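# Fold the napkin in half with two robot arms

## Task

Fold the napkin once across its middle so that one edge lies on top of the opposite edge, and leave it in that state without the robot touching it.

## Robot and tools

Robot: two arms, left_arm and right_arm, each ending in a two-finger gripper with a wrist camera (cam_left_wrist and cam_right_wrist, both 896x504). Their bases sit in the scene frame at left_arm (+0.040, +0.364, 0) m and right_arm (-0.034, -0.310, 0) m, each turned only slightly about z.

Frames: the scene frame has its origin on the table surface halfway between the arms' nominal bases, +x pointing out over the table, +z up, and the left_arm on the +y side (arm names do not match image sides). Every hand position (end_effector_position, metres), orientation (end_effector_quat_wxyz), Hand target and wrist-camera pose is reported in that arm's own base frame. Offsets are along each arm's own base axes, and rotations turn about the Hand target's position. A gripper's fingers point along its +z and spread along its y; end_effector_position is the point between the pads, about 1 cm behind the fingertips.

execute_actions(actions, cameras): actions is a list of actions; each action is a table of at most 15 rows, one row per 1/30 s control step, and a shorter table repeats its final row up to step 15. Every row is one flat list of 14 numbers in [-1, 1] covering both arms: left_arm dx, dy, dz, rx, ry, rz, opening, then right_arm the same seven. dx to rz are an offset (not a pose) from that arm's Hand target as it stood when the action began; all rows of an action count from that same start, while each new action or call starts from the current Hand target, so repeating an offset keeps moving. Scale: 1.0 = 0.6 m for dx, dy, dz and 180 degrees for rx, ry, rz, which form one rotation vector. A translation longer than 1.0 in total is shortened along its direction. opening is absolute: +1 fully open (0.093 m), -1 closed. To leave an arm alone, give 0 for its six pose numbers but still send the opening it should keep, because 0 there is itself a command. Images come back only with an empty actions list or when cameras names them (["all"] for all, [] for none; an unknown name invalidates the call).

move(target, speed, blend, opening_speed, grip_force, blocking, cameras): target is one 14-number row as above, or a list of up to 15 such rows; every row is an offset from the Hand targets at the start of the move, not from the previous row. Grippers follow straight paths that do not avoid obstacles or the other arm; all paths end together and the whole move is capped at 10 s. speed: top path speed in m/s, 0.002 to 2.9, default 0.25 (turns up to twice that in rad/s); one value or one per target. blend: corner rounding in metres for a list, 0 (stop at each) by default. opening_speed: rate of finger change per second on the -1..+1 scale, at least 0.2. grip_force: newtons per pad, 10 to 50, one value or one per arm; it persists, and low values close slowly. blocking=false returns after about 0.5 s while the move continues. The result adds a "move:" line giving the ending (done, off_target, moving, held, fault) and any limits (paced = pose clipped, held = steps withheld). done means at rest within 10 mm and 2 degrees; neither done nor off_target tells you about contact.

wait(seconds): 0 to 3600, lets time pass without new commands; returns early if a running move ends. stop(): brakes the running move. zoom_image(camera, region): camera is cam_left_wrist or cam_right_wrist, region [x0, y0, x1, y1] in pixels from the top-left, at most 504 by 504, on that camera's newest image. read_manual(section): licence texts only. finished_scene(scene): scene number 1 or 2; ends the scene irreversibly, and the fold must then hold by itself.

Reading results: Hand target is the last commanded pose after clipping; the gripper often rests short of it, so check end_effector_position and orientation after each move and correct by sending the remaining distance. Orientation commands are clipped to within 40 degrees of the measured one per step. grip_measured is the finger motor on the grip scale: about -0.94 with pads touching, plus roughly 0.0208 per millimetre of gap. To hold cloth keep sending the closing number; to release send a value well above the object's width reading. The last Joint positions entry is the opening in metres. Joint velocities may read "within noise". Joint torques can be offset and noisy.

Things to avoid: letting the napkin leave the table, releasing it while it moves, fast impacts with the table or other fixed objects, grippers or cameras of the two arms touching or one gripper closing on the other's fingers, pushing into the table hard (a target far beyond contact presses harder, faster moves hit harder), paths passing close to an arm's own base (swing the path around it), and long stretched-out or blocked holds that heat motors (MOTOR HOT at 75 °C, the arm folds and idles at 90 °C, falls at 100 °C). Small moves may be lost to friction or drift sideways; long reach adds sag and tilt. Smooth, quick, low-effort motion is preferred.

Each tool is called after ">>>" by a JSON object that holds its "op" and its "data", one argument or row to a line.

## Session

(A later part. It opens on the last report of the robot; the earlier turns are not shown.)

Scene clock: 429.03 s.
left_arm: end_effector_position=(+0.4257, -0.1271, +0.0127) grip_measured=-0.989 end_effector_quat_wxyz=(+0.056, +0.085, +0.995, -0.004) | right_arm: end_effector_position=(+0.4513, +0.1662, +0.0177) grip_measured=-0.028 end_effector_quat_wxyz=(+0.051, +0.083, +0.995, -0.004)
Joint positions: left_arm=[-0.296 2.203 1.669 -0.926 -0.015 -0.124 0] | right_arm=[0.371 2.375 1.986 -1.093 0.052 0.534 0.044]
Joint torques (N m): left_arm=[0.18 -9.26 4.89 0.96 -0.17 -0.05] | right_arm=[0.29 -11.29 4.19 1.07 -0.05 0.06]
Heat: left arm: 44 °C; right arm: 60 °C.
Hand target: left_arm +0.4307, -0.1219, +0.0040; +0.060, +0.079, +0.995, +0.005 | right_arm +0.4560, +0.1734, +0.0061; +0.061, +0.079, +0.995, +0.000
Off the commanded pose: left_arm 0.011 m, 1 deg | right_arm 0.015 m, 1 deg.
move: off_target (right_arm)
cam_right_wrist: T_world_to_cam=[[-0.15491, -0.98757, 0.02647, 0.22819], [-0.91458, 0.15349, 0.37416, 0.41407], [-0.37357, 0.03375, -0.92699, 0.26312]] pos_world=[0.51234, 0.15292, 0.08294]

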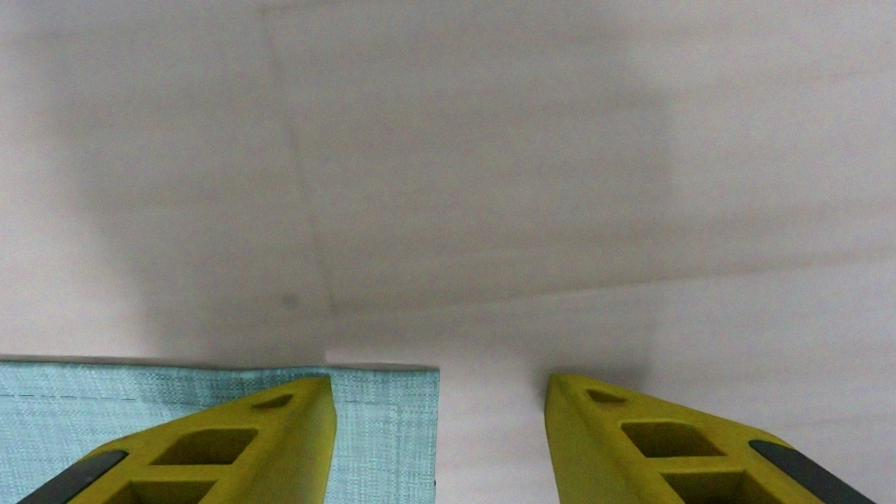

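>>> {"op": "move", "data": {
  "target": [0, 0, 0, 0, 0, 0, -1, 0, 0, 0, 0, 0, 0, -1],
  "opening_speed": 0.5,
  "cameras": ["cam_right_wrist"]
}}

Scene clock: 431.83 s.
left_arm: end_effector_position=(+0.4257, -0.1271, +0.0127) grip_measured=-0.989 end_effector_quat_wxyz=(+0.056, +0.085, +0.995, -0.004) | right_arm: end_effector_position=(+0.4551, +0.1801, +0.0185) grip_measured=-0.983 end_effector_quat_wxyz=(+0.063, +0.073, +0.995, +0.011)
Joint positions: left_arm=[-0.296 2.203 1.669 -0.926 -0.015 -0.124 0] | right_arm=[0.389 2.375 1.986 -1.058 0.036 0.534 0]
Joint torques (N m): left_arm=[0.17 -9.26 4.89 0.96 -0.17 -0.05] | right_arm=[-0.57 -11.32 4.41 0.75 0.09 0.06]
Heat: left arm: 44 °C; right arm: 59 °C.
Hand target: left_arm +0.4307, -0.1219, +0.0040; +0.060, +0.079, +0.995, +0.005 | right_arm +0.4560, +0.1734, +0.0061; +0.061, +0.079, +0.995, +0.000
Off the commanded pose: left_arm 0.011 m, 1 deg | right_arm 0.014 m, 1 deg.
move: done
cam_right_wrist: T_world_to_cam=[[-0.13541, -0.99078, -0.00447, 0.23485], [-0.9272, 0.12513, 0.35305, 0.42633], [-0.34923, 0.05195, -0.93559, 0.25055]] pos_world=[0.5146, 0.16632, 0.08495]

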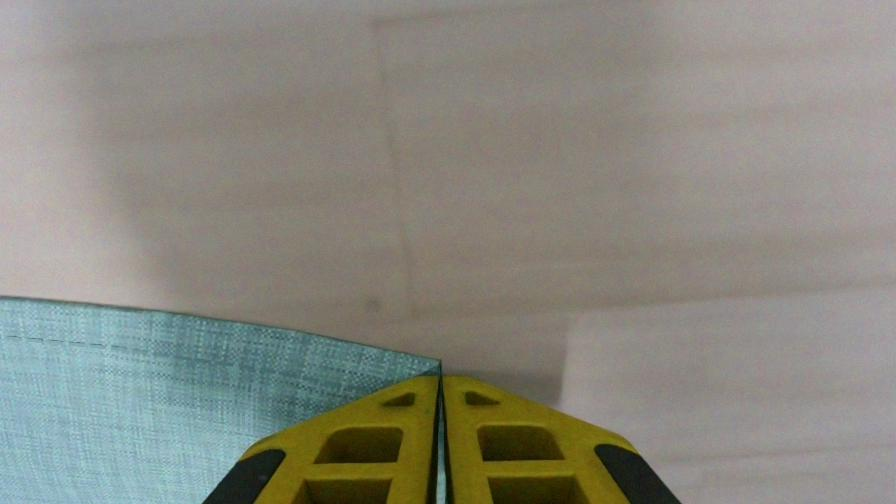

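>>> {"op": "move", "data": {
  "target": [
    [0, -0.0133, 0.1, 0, 0, 0, -1, 0, 0.0162, 0.1, 0, 0, 0, -1],
    [-0.15, 0.007, 0.2, 0, 0, 0, -1, -0.1417, 0.0473, 0.2, 0, 0, 0, -1],
    [-0.3295, 0.0482, 0.2017, 0, 0, 0, -1, -0.3575, 0.101, 0.1983, 0, 0, 0, -1]
  ],
  "speed": [0.06, 0.08, 0.1],
  "blend": [0.02, 0.02, 0],
  "cameras": ["all"]
}}

Scene clock: 438.37 s.
left_arm: end_effector_position=(+0.2351, -0.0971, +0.1177) grip_measured=-0.990 end_effector_quat_wxyz=(+0.047, +0.087, +0.995, +0.000) | right_arm: end_effector_position=(+0.2356, +0.2331, +0.1142) grip_measured=-0.983 end_effector_quat_wxyz=(+0.034, +0.068, +0.997, -0.016)
Joint positions: left_arm=[-0.411 1.422 1.12 -1.179 -0.029 -0.236 0] | right_arm=[0.817 1.78 1.478 -1.25 0.073 0.953 0]
Joint torques (N m): left_arm=[-0.51 -7.58 5.5 0.42 -0.19 -0.07] | right_arm=[0.06 -11.15 5.5 0.56 0.16 0.24]
Heat: left arm: 44 °C; right arm: 58 °C.
Hand target: left_arm +0.2330, -0.0930, +0.1250; +0.060, +0.079, +0.995, +0.005 | right_arm +0.2415, +0.2340, +0.1250; +0.061, +0.079, +0.995, +0.000
Off the commanded pose: left_arm 0.009 m, 2 deg | right_arm 0.012 m, 4 deg.
move: off_target (right_arm)
cam_left_wrist: T_world_to_cam=[[-0.19096, -0.98155, 0.00989, -0.05275], [-0.87955, 0.17557, 0.44223, 0.2012], [-0.43581, 0.07575, -0.89685, 0.3032]] pos_world=[0.29903, -0.11007, 0.18347]
cam_right_wrist: T_world_to_cam=[[-0.12601, -0.99059, 0.05351, 0.24917], [-0.90497, 0.13688, 0.40286, 0.16864], [-0.40639, 0.00234, -0.9137, 0.28314]] pos_world=[0.29908, 0.22307, 0.17743]

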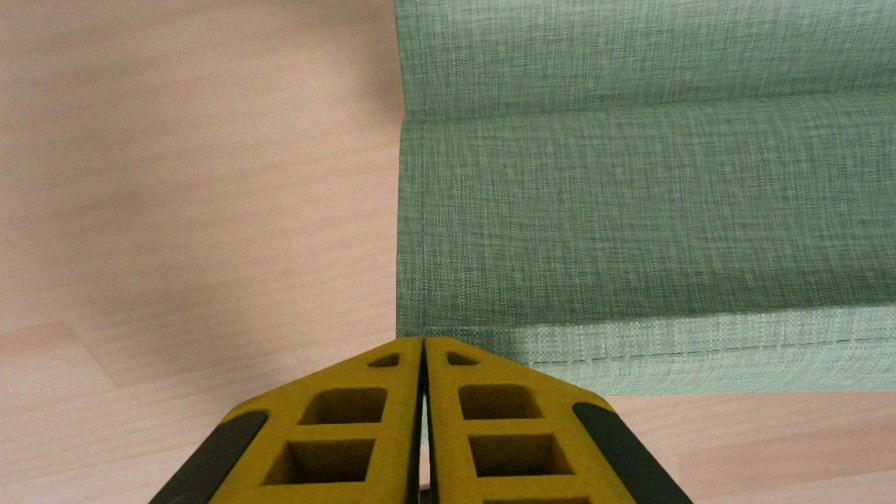

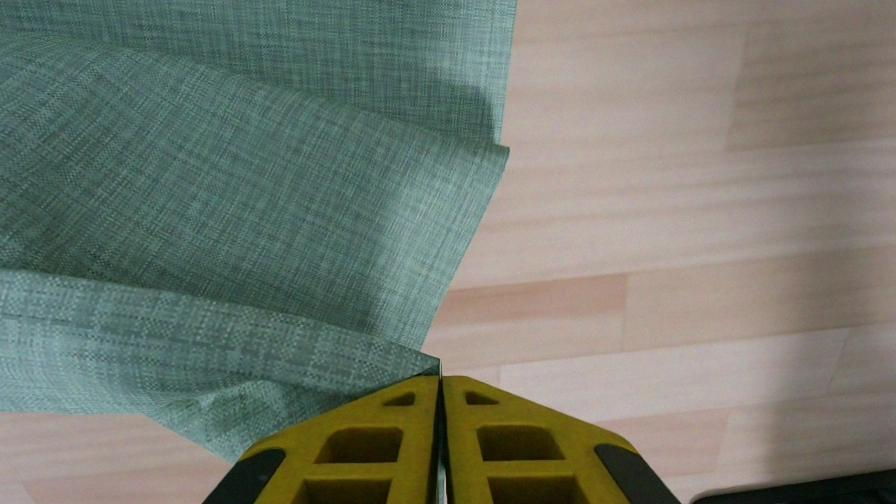

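>>> {"op": "move", "data": {
  "target": [0.1917, -0.0342, -0.0367, 0, 0, 0, -1, 0.215, -0.0575, -0.035, 0, 0, 0, -1],
  "speed": 0.08,
  "cameras": ["all"]
}}

Scene clock: 443.27 s.
left_arm: end_effector_position=(+0.3318, -0.1141, +0.0956) grip_measured=-0.990 end_effector_quat_wxyz=(+0.036, +0.078, +0.996, +0.005) | right_arm: end_effector_position=(+0.3627, +0.1984, +0.0976) grip_measured=-0.983 end_effector_quat_wxyz=(+0.052, +0.083, +0.995, -0.008)
Joint positions: left_arm=[-0.345 1.818 1.45 -1.136 -0.029 -0.187 0] | right_arm=[0.53 2.055 1.782 -1.222 0.073 0.694 0]
Joint torques (N m): left_arm=[0.66 -7.05 8.87 0.74 -0.09 0.14] | right_arm=[-0.66 -9.89 8.81 0.43 -0.08 -0.09]
Heat: left arm: 44 °C; right arm: 57 °C.
Hand target: left_arm +0.3480, -0.1135, +0.1030; +0.060, +0.079, +0.995, +0.005 | right_arm +0.3705, +0.1995, +0.1040; +0.061, +0.079, +0.995, +0.000
Off the commanded pose: left_arm 0.018 m, 3 deg | right_arm 0.010 m, 1 deg.
move: off_target (left_arm)
cam_left_wrist: T_world_to_cam=[[-0.17411, -0.98472, 0.00142, -0.05587], [-0.8727, 0.15497, 0.46301, 0.29236], [-0.45615, 0.07937, -0.88635, 0.33301]] pos_world=[0.39732, -0.12675, 0.15988]
cam_right_wrist: T_world_to_cam=[[-0.1559, -0.98717, 0.03463, 0.24372], [-0.91501, 0.15753, 0.37139, 0.29776], [-0.37208, 0.02622, -0.92783, 0.30392]] pos_world=[0.42353, 0.18572, 0.16296]

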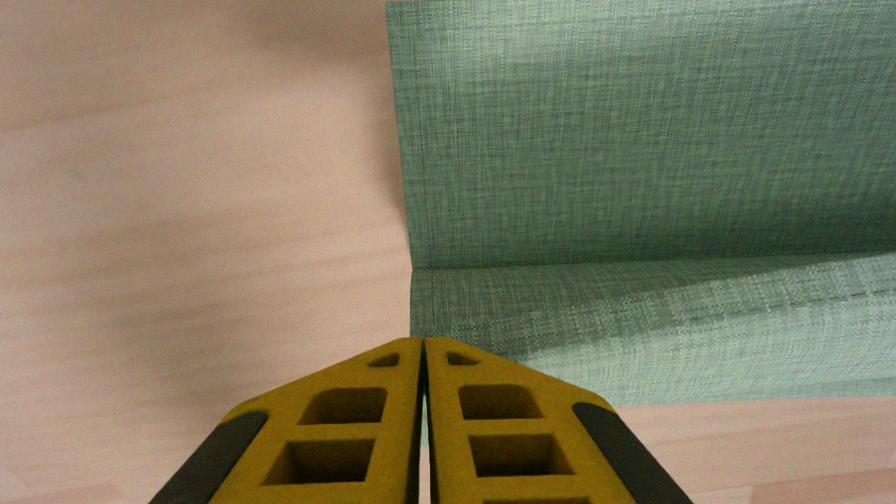

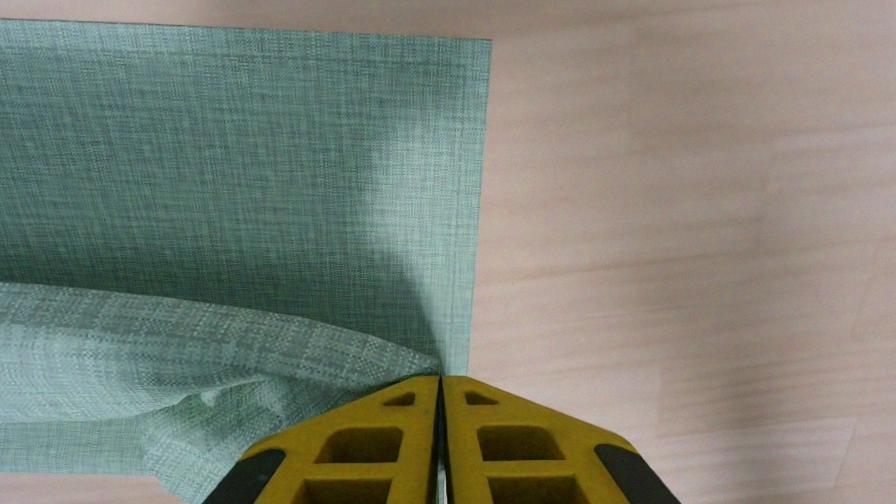

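>>> {"op": "move", "data": {
  "target": [0.0658, -0.0108, -0.0767, 0, 0, -0.008, -1, 0.0692, -0.01, -0.0733, 0, 0, 0.0222, -1],
  "speed": 0.06,
  "cameras": ["all"]
}}

Scene clock: 449.73 s.
left_arm: end_effector_position=(+0.3691, -0.1199, +0.0506) grip_measured=-0.990 end_effector_quat_wxyz=(+0.034, +0.091, +0.995, +0.007) | right_arm: end_effector_position=(+0.3977, +0.1908, +0.0538) grip_measured=-0.983 end_effector_quat_wxyz=(+0.040, +0.046, +0.998, -0.012)
Joint positions: left_arm=[-0.327 1.994 1.507 -1.021 -0.029 -0.144 0] | right_arm=[0.471 2.205 1.843 -1.15 0.061 0.562 0]
Joint torques (N m): left_arm=[0.7 -8.36 8.69 0.81 -0.03 0.14] | right_arm=[-0.9 -11.08 8.75 0.67 -0.11 -0.09]
Heat: left arm: 43 °C; right arm: 57 °C.
Hand target: left_arm +0.3875, -0.1200, +0.0570; +0.060, +0.092, +0.994, +0.004 | right_arm +0.4121, +0.1935, +0.0601; +0.061, +0.044, +0.997, +0.002
Off the commanded pose: left_arm 0.019 m, 3 deg | right_arm 0.016 m, 3 deg.
move: off_target (left_arm, right_arm)
cam_left_wrist: T_world_to_cam=[[-0.19812, -0.98018, -0.00214, -0.04544], [-0.86652, 0.17412, 0.46779, 0.34642], [-0.45814, 0.09453, -0.88384, 0.31307]] pos_world=[0.43461, -0.13445, 0.11456]
cam_right_wrist: T_world_to_cam=[[-0.08311, -0.99544, 0.04675, 0.21519], [-0.91491, 0.09481, 0.39236, 0.35807], [-0.395, -0.01016, -0.91862, 0.29213]] pos_world=[0.46088, 0.18323, 0.11781]

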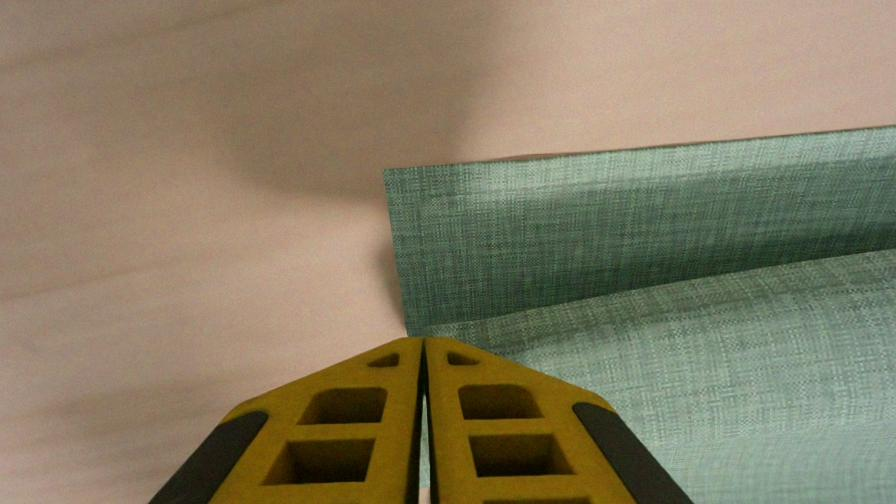

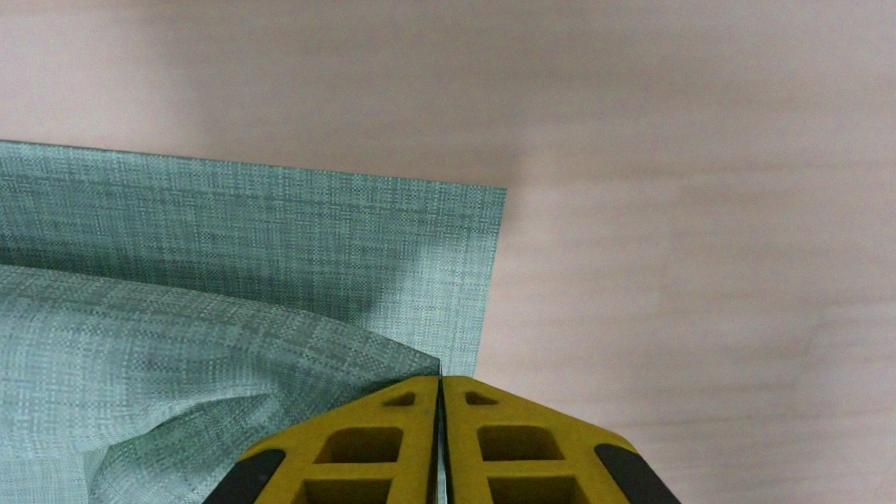

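>>> {"op": "move", "data": {
  "target": [-0.0218, -0.0017, -0.035, 0, 0, -0.0056, -1, -0.0195, 0.0075, -0.0285, 0, 0, 0.0111, -1],
  "speed": 0.05,
  "cameras": ["all"]
}}

Scene clock: 452.27 s.
left_arm: end_effector_position=(+0.3672, -0.1192, +0.0316) grip_measured=-0.990 end_effector_quat_wxyz=(+0.041, +0.093, +0.995, +0.005) | right_arm: end_effector_position=(+0.3945, +0.1938, +0.0348) grip_measured=-0.983 end_effector_quat_wxyz=(+0.043, +0.035, +0.998, -0.011)
Joint positions: left_arm=[-0.327 1.994 1.427 -0.926 -0.029 -0.138 0] | right_arm=[0.48 2.205 1.766 -1.067 0.061 0.548 0]
Joint torques (N m): left_arm=[-0.53 -10.26 5.3 0.86 -0.02 0.14] | right_arm=[0.13 -13.33 5.64 0.71 -0.12 -0.09]
Heat: left arm: 43 °C; right arm: 57 °C.
Hand target: left_arm +0.3744, -0.1210, +0.0360; +0.061, +0.100, +0.993, +0.004 | right_arm +0.4004, +0.1980, +0.0430; +0.060, +0.027, +0.998, +0.003
Off the commanded pose: left_arm 0.009 m, 2 deg | right_arm 0.011 m, 3 deg.
move: off_target (right_arm)
cam_left_wrist: T_world_to_cam=[[-0.2041, -0.97895, -0.00073, -0.04297], [-0.87212, 0.18149, 0.45439, 0.35691], [-0.4447, 0.09338, -0.8908, 0.29044]] pos_world=[0.43165, -0.13396, 0.09652]
cam_right_wrist: T_world_to_cam=[[-0.06046, -0.99717, 0.04478, 0.2102], [-0.91882, 0.07312, 0.38783, 0.36825], [-0.39001, -0.01769, -0.92064, 0.273]] pos_world=[0.45754, 0.1875, 0.0991]

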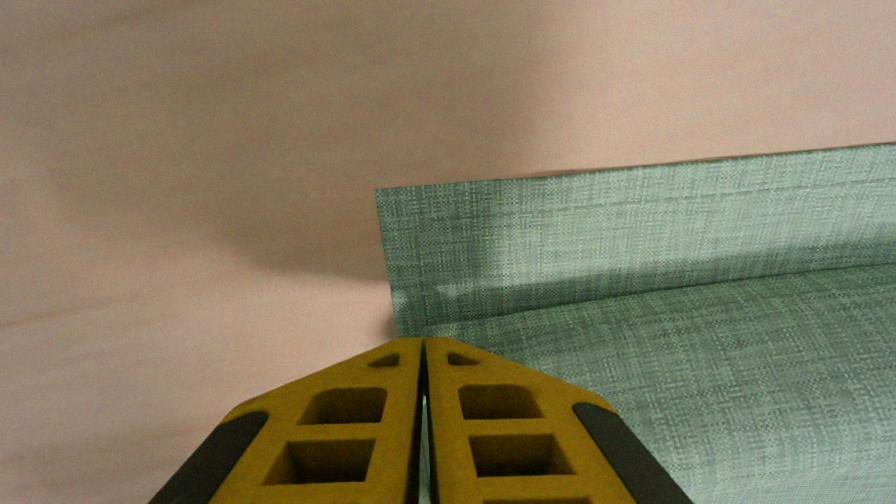

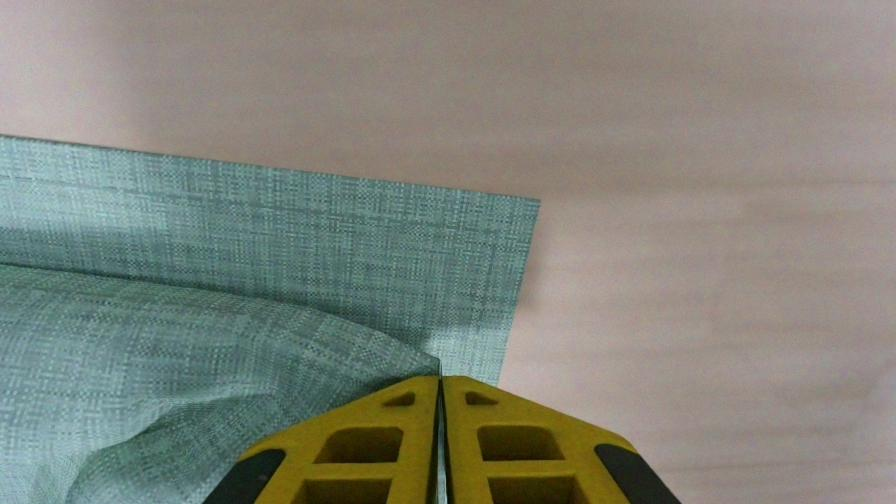

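>>> {"op": "move", "data": {
  "target": [0, 0, -0.0233, 0, 0, 0, -1, 0, 0, -0.025, 0, 0, 0, -1],
  "speed": 0.04,
  "cameras": ["all"]
}}

Scene clock: 454.03 s.
left_arm: end_effector_position=(+0.3681, -0.1195, +0.0243) grip_measured=-0.990 end_effector_quat_wxyz=(+0.049, +0.093, +0.994, +0.004) | right_arm: end_effector_position=(+0.3952, +0.1941, +0.0252) grip_measured=-0.983 end_effector_quat_wxyz=(+0.048, +0.035, +0.998, -0.008)
Joint positions: left_arm=[-0.327 1.994 1.395 -0.879 -0.029 -0.138 0] | right_arm=[0.48 2.205 1.727 -1.015 0.061 0.548 0]
Joint torques (N m): left_arm=[-0.53 -8.61 5.2 0.94 -0.02 0.14] | right_arm=[0.13 -12.14 5.59 0.74 -0.12 -0.09]
Heat: left arm: 43 °C; right arm: 57 °C.
Hand target: left_arm +0.3744, -0.1210, +0.0220; +0.061, +0.100, +0.993, +0.004 | right_arm +0.4004, +0.1980, +0.0280; +0.060, +0.027, +0.998, +0.003
Off the commanded pose: left_arm 0.007 m, 2 deg | right_arm 0.007 m, 2 deg.
move: done
cam_left_wrist: T_world_to_cam=[[-0.20411, -0.97895, 0.00117, -0.04313], [-0.87862, 0.18372, 0.44077, 0.36408], [-0.43171, 0.08894, -0.89762, 0.27918]] pos_world=[0.4316, -0.13394, 0.09017]
cam_right_wrist: T_world_to_cam=[[-0.06096, -0.9974, 0.03839, 0.21145], [-0.92299, 0.07096, 0.37822, 0.3749], [-0.37996, -0.01238, -0.92492, 0.25957]] pos_world=[0.45754, 0.18751, 0.09017]

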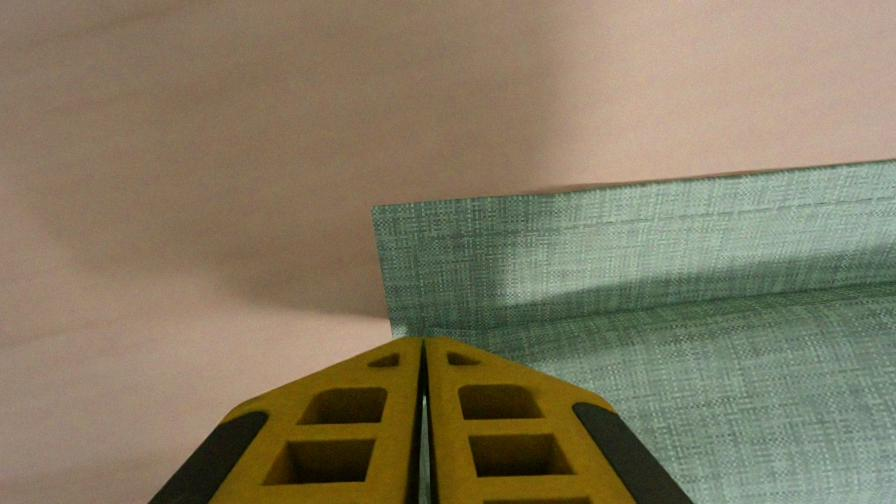

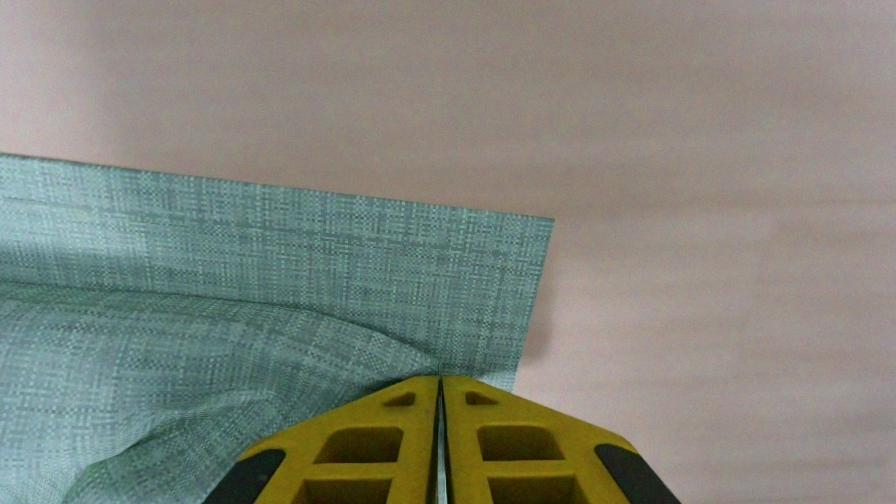

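>>> {"op": "move", "data": {
  "target": [-0.01, 0.001, -0.0167, 0, 0, 0, -1, -0.01, 0.002, -0.0167, 0, 0, 0, -1],
  "speed": 0.04,
  "cameras": ["all"]
}}

Scene clock: 455.23 s.
left_arm: end_effector_position=(+0.3629, -0.1190, +0.0141) grip_measured=-0.990 end_effector_quat_wxyz=(+0.046, +0.095, +0.994, +0.004) | right_arm: end_effector_position=(+0.3917, +0.1930, +0.0170) grip_measured=-0.983 end_effector_quat_wxyz=(+0.047, +0.034, +0.998, -0.008)
Joint positions: left_arm=[-0.33 1.994 1.352 -0.84 -0.029 -0.138 0] | right_arm=[0.481 2.202 1.688 -0.983 0.061 0.548 0]
Joint torques (N m): left_arm=[-0.51 -9.06 4.3 1.02 -0.02 0.1] | right_arm=[0.35 -12.41 4.15 0.88 -0.11 0.01]
Heat: left arm: 43 °C; right arm: 57 °C.
Hand target: left_arm +0.3684, -0.1204, +0.0120; +0.061, +0.100, +0.993, +0.004 | right_arm +0.3944, +0.1992, +0.0179; +0.060, +0.027, +0.998, +0.003
Off the commanded pose: left_arm 0.006 m, 2 deg | right_arm 0.007 m, 2 deg.
move: done
cam_left_wrist: T_world_to_cam=[[-0.20715, -0.97831, 0.00053, -0.04243], [-0.87613, 0.18575, 0.44485, 0.36312], [-0.4353, 0.09169, -0.8956, 0.26939]] pos_world=[0.42661, -0.13366, 0.07976]
cam_right_wrist: T_world_to_cam=[[-0.05925, -0.99744, 0.04004, 0.20976], [-0.92207, 0.07005, 0.38063, 0.37455], [-0.38246, -0.01437, -0.92386, 0.25193]] pos_world=[0.45415, 0.1866, 0.08178]

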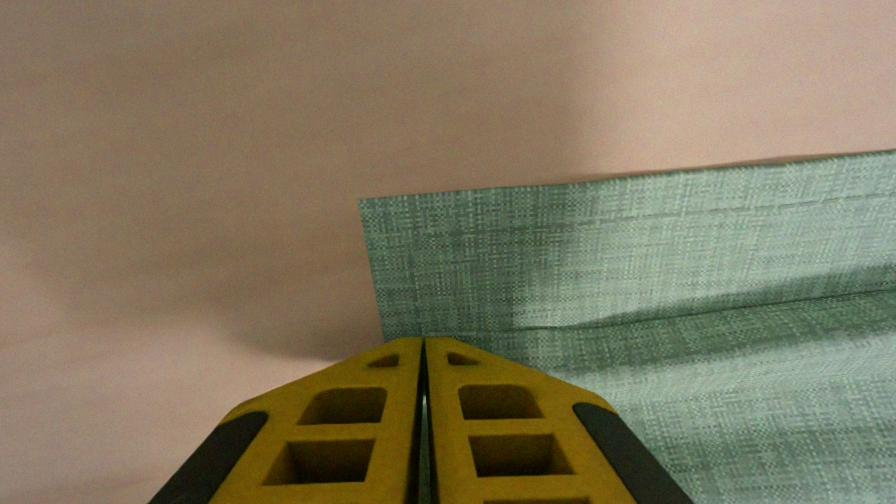

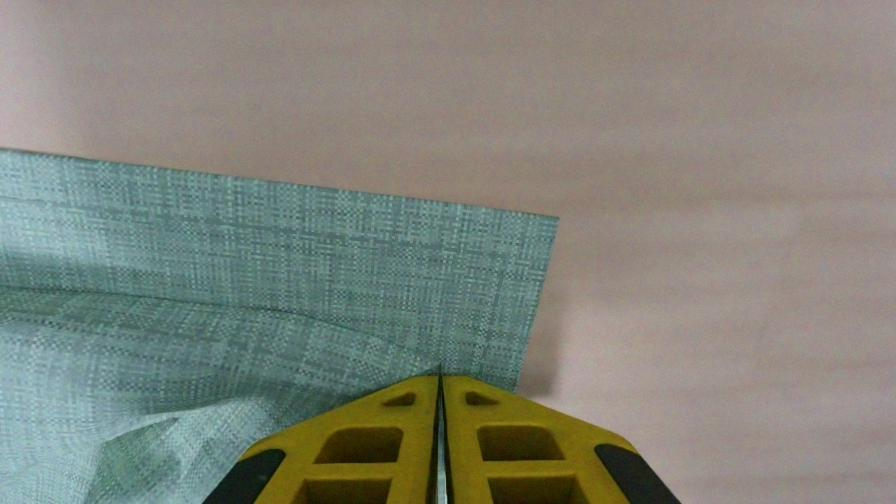

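>>> {"op": "move", "data": {
  "target": [
    [0, 0, 0, 0, 0, 0, -0.3, 0, 0, 0, 0, 0, 0, -0.3],
    [0, 0, 0.1, 0, 0, 0, -0.3, 0, 0, 0.1, 0, 0, 0, -0.3]
  ],
  "speed": 0.05,
  "opening_speed": 0.6,
  "cameras": ["all"]
}}

Scene clock: 459.33 s.
left_arm: end_effector_position=(+0.3578, -0.1148, +0.0422) grip_measured=-0.302 end_effector_quat_wxyz=(+0.022, +0.099, +0.995, +0.017) | right_arm: end_effector_position=(+0.3898, +0.1945, +0.0501) grip_measured=-0.303 end_effector_quat_wxyz=(+0.038, +0.027, +0.999, -0.015)
Joint positions: left_arm=[-0.33 1.98 1.453 -1.007 -0.043 -0.131 0.031] | right_arm=[0.487 2.191 1.806 -1.135 0.064 0.54 0.031]
Joint torques (N m): left_arm=[-0.49 -14.27 8.43 0.29 0.13 0.11] | right_arm=[0.28 -15.69 8.66 0.17 -0.14 0.01]
Heat: left arm: 43 °C; right arm: 57 °C.
Hand target: left_arm +0.3684, -0.1204, +0.0720; +0.061, +0.100, +0.993, +0.004 | right_arm +0.3944, +0.1992, +0.0779; +0.060, +0.027, +0.998, +0.003
Off the commanded pose: left_arm 0.032 m, 5 deg | right_arm 0.029 m, 3 deg.
move: off_target (left_arm, right_arm)
cam_left_wrist: T_world_to_cam=[[-0.21417, -0.9766, -0.01975, -0.03585], [-0.85388, 0.17736, 0.48932, 0.33467], [-0.47436, 0.12166, -0.87188, 0.30833]] pos_world=[0.42435, -0.13188, 0.10436]
cam_right_wrist: T_world_to_cam=[[-0.04483, -0.99748, 0.05507, 0.20337], [-0.91552, 0.06308, 0.39731, 0.35809], [-0.39978, -0.03261, -0.91603, 0.2917]] pos_world=[0.45357, 0.18978, 0.11373]

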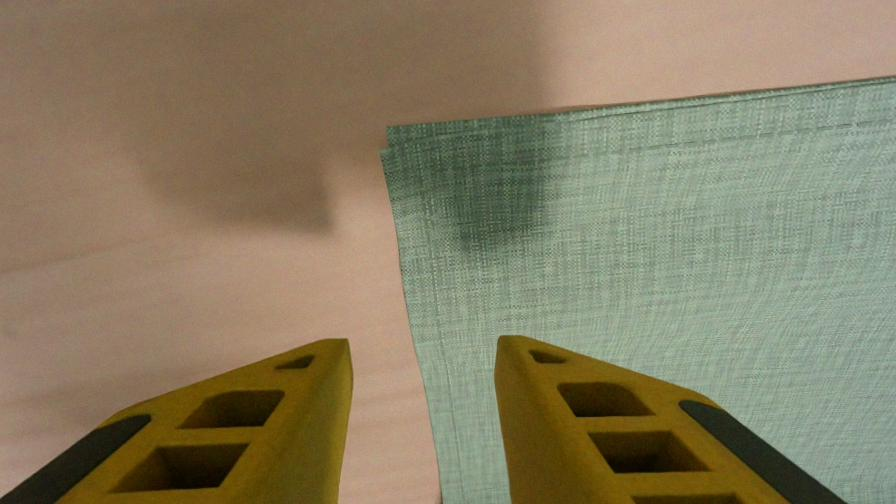

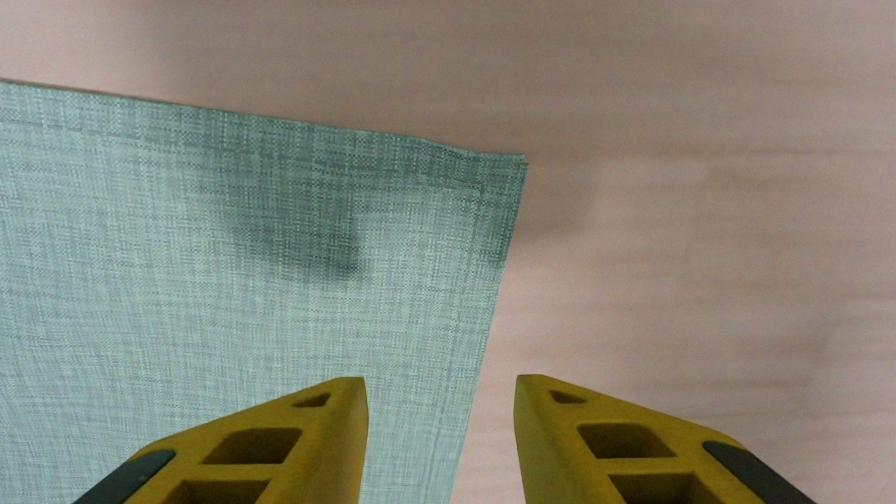

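>>> {"op": "zoom_image", "data": {
  "camera": "cam_left_wrist",
  "region": [350, 90, 610, 236]
}}

>>> {"op": "zoom_image", "data": {
  "camera": "cam_right_wrist",
  "region": [330, 80, 590, 226]
}}

Scaled by 1.938 from the camera's image (finer frame: 1280x720).

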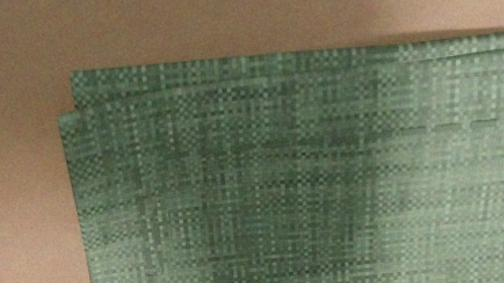

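Scaled by 1.938 from the camera's image (finer frame: 1280x720).

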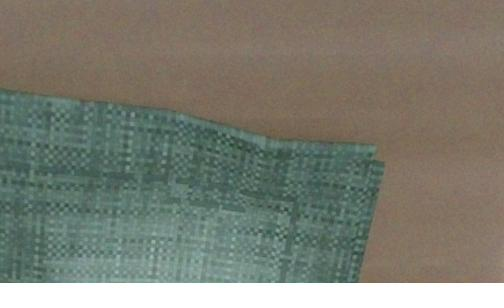

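>>> {"op": "move", "data": {
  "target": [
    [0, 0, 0.1, 0, 0, 0, -0.3, 0, 0, 0.1, 0, 0, 0, -0.3],
    [-0.114, 0, 0.3467, -0.0165, -0.0986, 0.012, -0.3, -0.0907, 0.0347, 0.3368, -0.0165, -0.0986, -0.033, -0.3]
  ],
  "speed": [0.08, 0.2],
  "blend": [0.02, 0],
  "cameras": ["all"]
}}

Scene clock: 463.90 s.
left_arm: end_effector_position=(+0.3023, -0.1237, +0.2647) grip_measured=-0.302 end_effector_quat_wxyz=(+0.196, +0.087, +0.977, -0.006) | right_arm: end_effector_position=(+0.3439, +0.2278, +0.2628) grip_measured=-0.303 end_effector_quat_wxyz=(+0.220, +0.059, +0.974, -0.007)
Joint positions: left_arm=[-0.454 1.538 1.757 -1.414 -0.127 -0.252 0.031] | right_arm=[0.711 1.951 2.236 -1.538 0.314 0.781 0.031]
Joint torques (N m): left_arm=[-0.51 -7.31 8.2 0.99 -0.23 -0.08] | right_arm=[-0.12 -11.66 7.68 0.64 0.29 0.23]
Heat: left arm: 44 °C; right arm: 58 °C.
Hand target: left_arm +0.3000, -0.1204, +0.2800; +0.215, +0.078, +0.973, -0.005 | right_arm +0.3399, +0.2201, +0.2800; +0.214, +0.076, +0.974, -0.021
Off the commanded pose: left_arm 0.016 m, 2 deg | right_arm 0.019 m, 3 deg.
joint sent to its limit (right arm) — joint 4 (wrist pitch), lower limit. The joint targets are off in position and orientation.
move: off_target (left_arm, right_arm)
cam_left_wrist: T_world_to_cam=[[-0.19552, -0.98062, -0.01245, -0.06009], [-0.96883, 0.19117, 0.15754, 0.30417], [-0.15211, 0.04286, -0.98743, 0.40057]] pos_world=[0.34387, -0.13425, 0.34686]
cam_right_wrist: T_world_to_cam=[[-0.1171, -0.99298, 0.01684, 0.25671], [-0.99214, 0.11772, 0.04252, 0.33661], [-0.0442, -0.01173, -0.99895, 0.36407]] pos_world=[0.38011, 0.21954, 0.34506]

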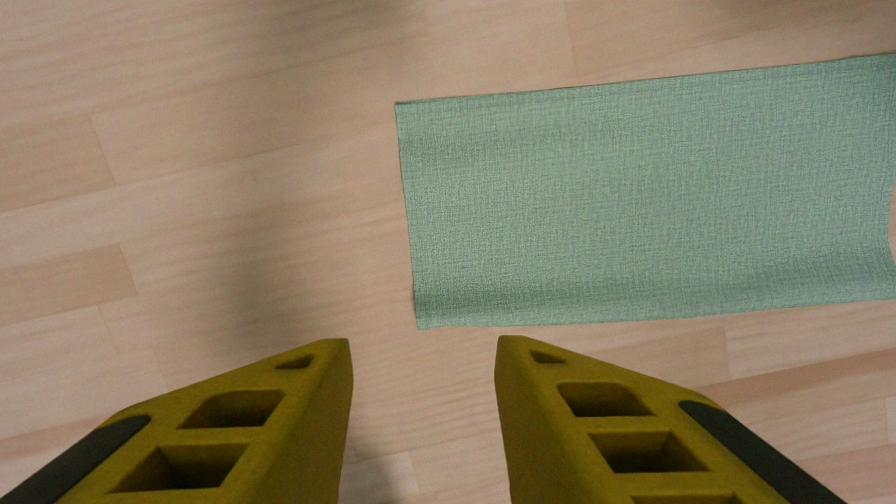

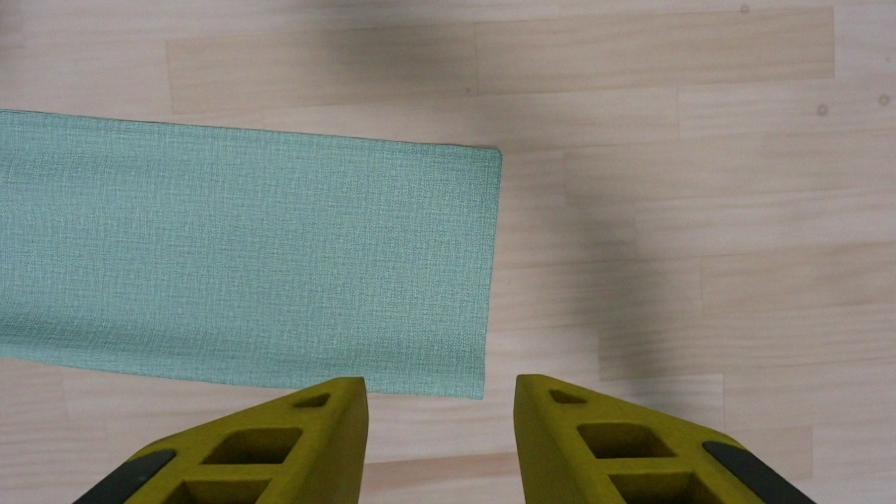

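>>> {"op": "zoom_image", "data": {
  "camera": "cam_left_wrist",
  "region": [370, 40, 874, 180]
}}

>>> {"op": "zoom_image", "data": {
  "camera": "cam_right_wrist",
  "region": [0, 80, 504, 220]
}}

>>> {"op": "zoom_image", "data": {
  "camera": "cam_left_wrist",
  "region": [390, 230, 894, 370]
}}

>>> {"op": "zoom_image", "data": {
  "camera": "cam_right_wrist",
  "region": [0, 270, 504, 410]
}}

Scaled by 1.000.

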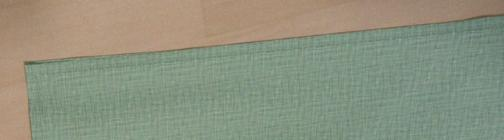

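Scaled by 1.000.

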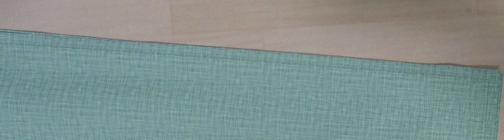

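Scaled by 1.000.

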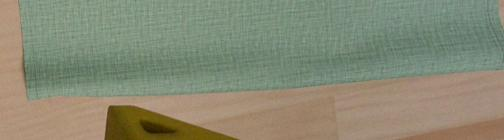

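Scaled by 1.000.

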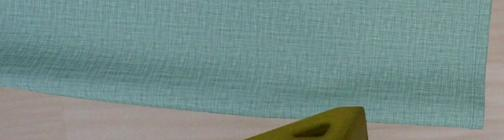

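>>> {"op": "zoom_image", "data": {
  "camera": "cam_left_wrist",
  "region": [380, 80, 500, 148]
}}

>>> {"op": "zoom_image", "data": {
  "camera": "cam_right_wrist",
  "region": [400, 120, 520, 188]
}}

>>> {"op": "zoom_image", "data": {
  "camera": "cam_left_wrist",
  "region": [560, 50, 680, 118]
}}

>>> {"op": "zoom_image", "data": {
  "camera": "cam_right_wrist",
  "region": [60, 95, 180, 163]
}}

Scaled by 4.200 from the camera's image (finer frame: 1280x720).

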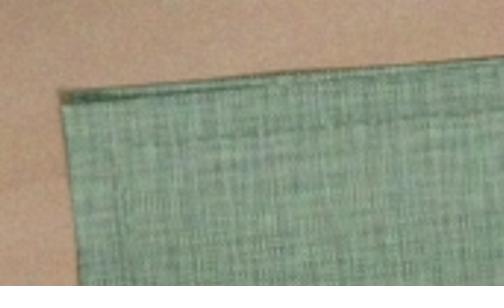

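Scaled by 4.200 from the camera's image (finer frame: 1280x720).

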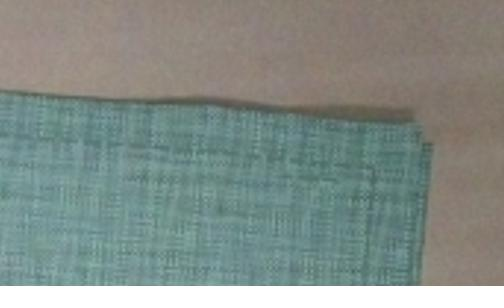

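Scaled by 4.200 from the camera's image (finer frame: 1280x720).

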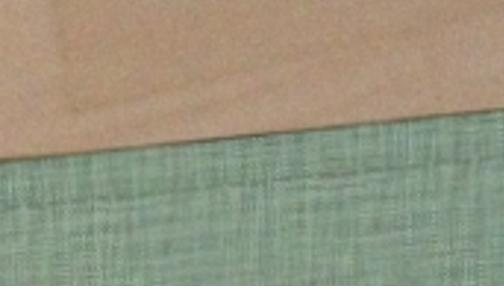

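Scaled by 4.200 from the camera's image (finer frame: 1280x720).

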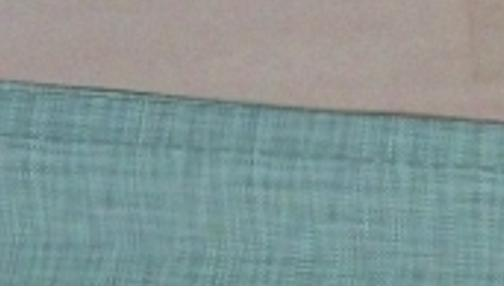

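>>> {"op": "wait", "data": {
  "seconds": 1.5,
  "cameras": ["all"]
}}

>>> {"op": "zoom_image", "data": {
  "camera": "cam_left_wrist",
  "region": [380, 80, 500, 148]
}}

>>> {"op": "zoom_image", "data": {
  "camera": "cam_right_wrist",
  "region": [400, 120, 520, 188]
}}

>>> {"op": "zoom_image", "data": {
  "camera": "cam_right_wrist",
  "region": [400, 320, 520, 410]
}}

>>> {"op": "zoom_image", "data": {
  "camera": "cam_left_wrist",
  "region": [400, 260, 520, 350]
}}

Scene clock: 466.93 s.
left_arm: end_effector_position=(+0.3023, -0.1237, +0.2647) grip_measured=-0.302 end_effector_quat_wxyz=(+0.196, +0.087, +0.977, -0.006) | right_arm: end_effector_position=(+0.3443, +0.2273, +0.2628) grip_measured=-0.303 end_effector_quat_wxyz=(+0.220, +0.059, +0.974, -0.007)
Joint positions: left_arm=[-0.454 1.538 1.757 -1.414 -0.127 -0.252 0.031] | right_arm=[0.71 1.951 2.236 -1.538 0.314 0.781 0.031]
Joint torques (N m): left_arm=[-0.51 -7.31 8.23 0.99 -0.23 -0.08] | right_arm=[-0.06 -11.64 7.66 0.64 0.28 0.23]
Heat: left arm: 43 °C; right arm: 58 °C.
Hand target: left_arm +0.3000, -0.1204, +0.2800; +0.215, +0.078, +0.973, -0.005 | right_arm +0.3399, +0.2201, +0.2800; +0.214, +0.076, +0.974, -0.021
Tool commands: left_gripper/opening=-0.3 right_gripper/opening=-0.3
Off the commanded pose: left_arm 0.016 m, 2 deg | right_arm 0.019 m, 3 deg.
wait: 1.50 s; at rest from the start
cam_left_wrist: T_world_to_cam=[[-0.19552, -0.98062, -0.01245, -0.06009], [-0.96883, 0.19117, 0.15754, 0.30417], [-0.15211, 0.04286, -0.98743, 0.40057]] pos_world=[0.34387, -0.13425, 0.34686]
cam_right_wrist: T_world_to_cam=[[-0.11861, -0.9928, 0.0168, 0.2567], [-0.99196, 0.11923, 0.04243, 0.3367], [-0.04413, -0.01164, -0.99896, 0.36403]] pos_world=[0.38051, 0.21895, 0.34506]

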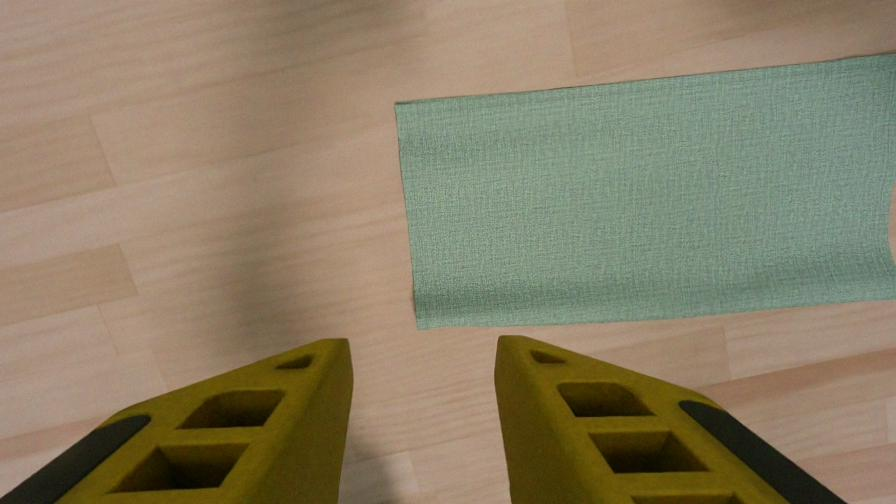

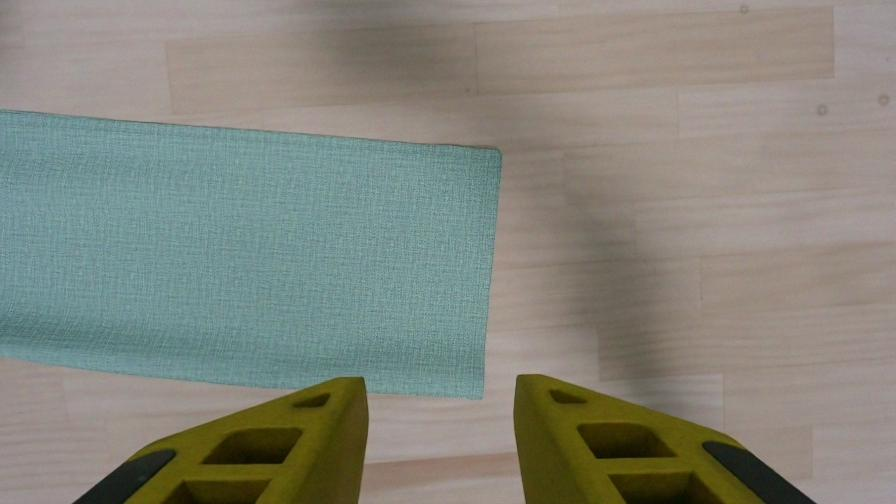

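Scaled by 4.200 from the camera's image (finer frame: 1280x720).

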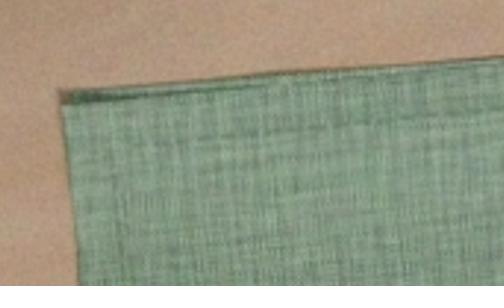

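Scaled by 4.200 from the camera's image (finer frame: 1280x720).

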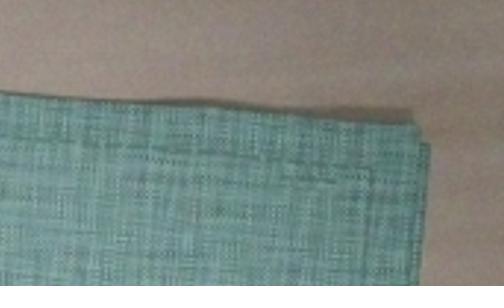

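Scaled by 4.200 from the camera's image (finer frame: 1280x720).

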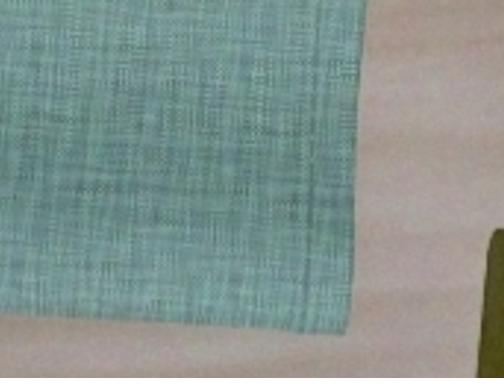

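Scaled by 4.200 from the camera's image (finer frame: 1280x720).

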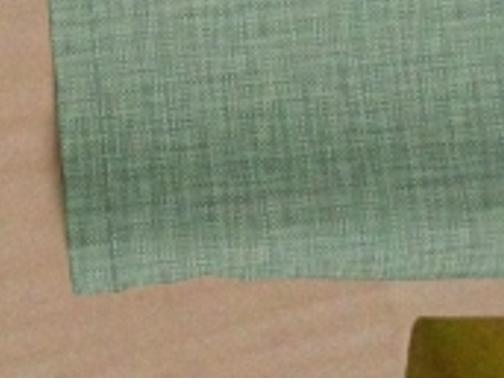

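>>> {"op": "finished_scene", "data": {
  "scene": 1
}}

The scene is finished: the task was done.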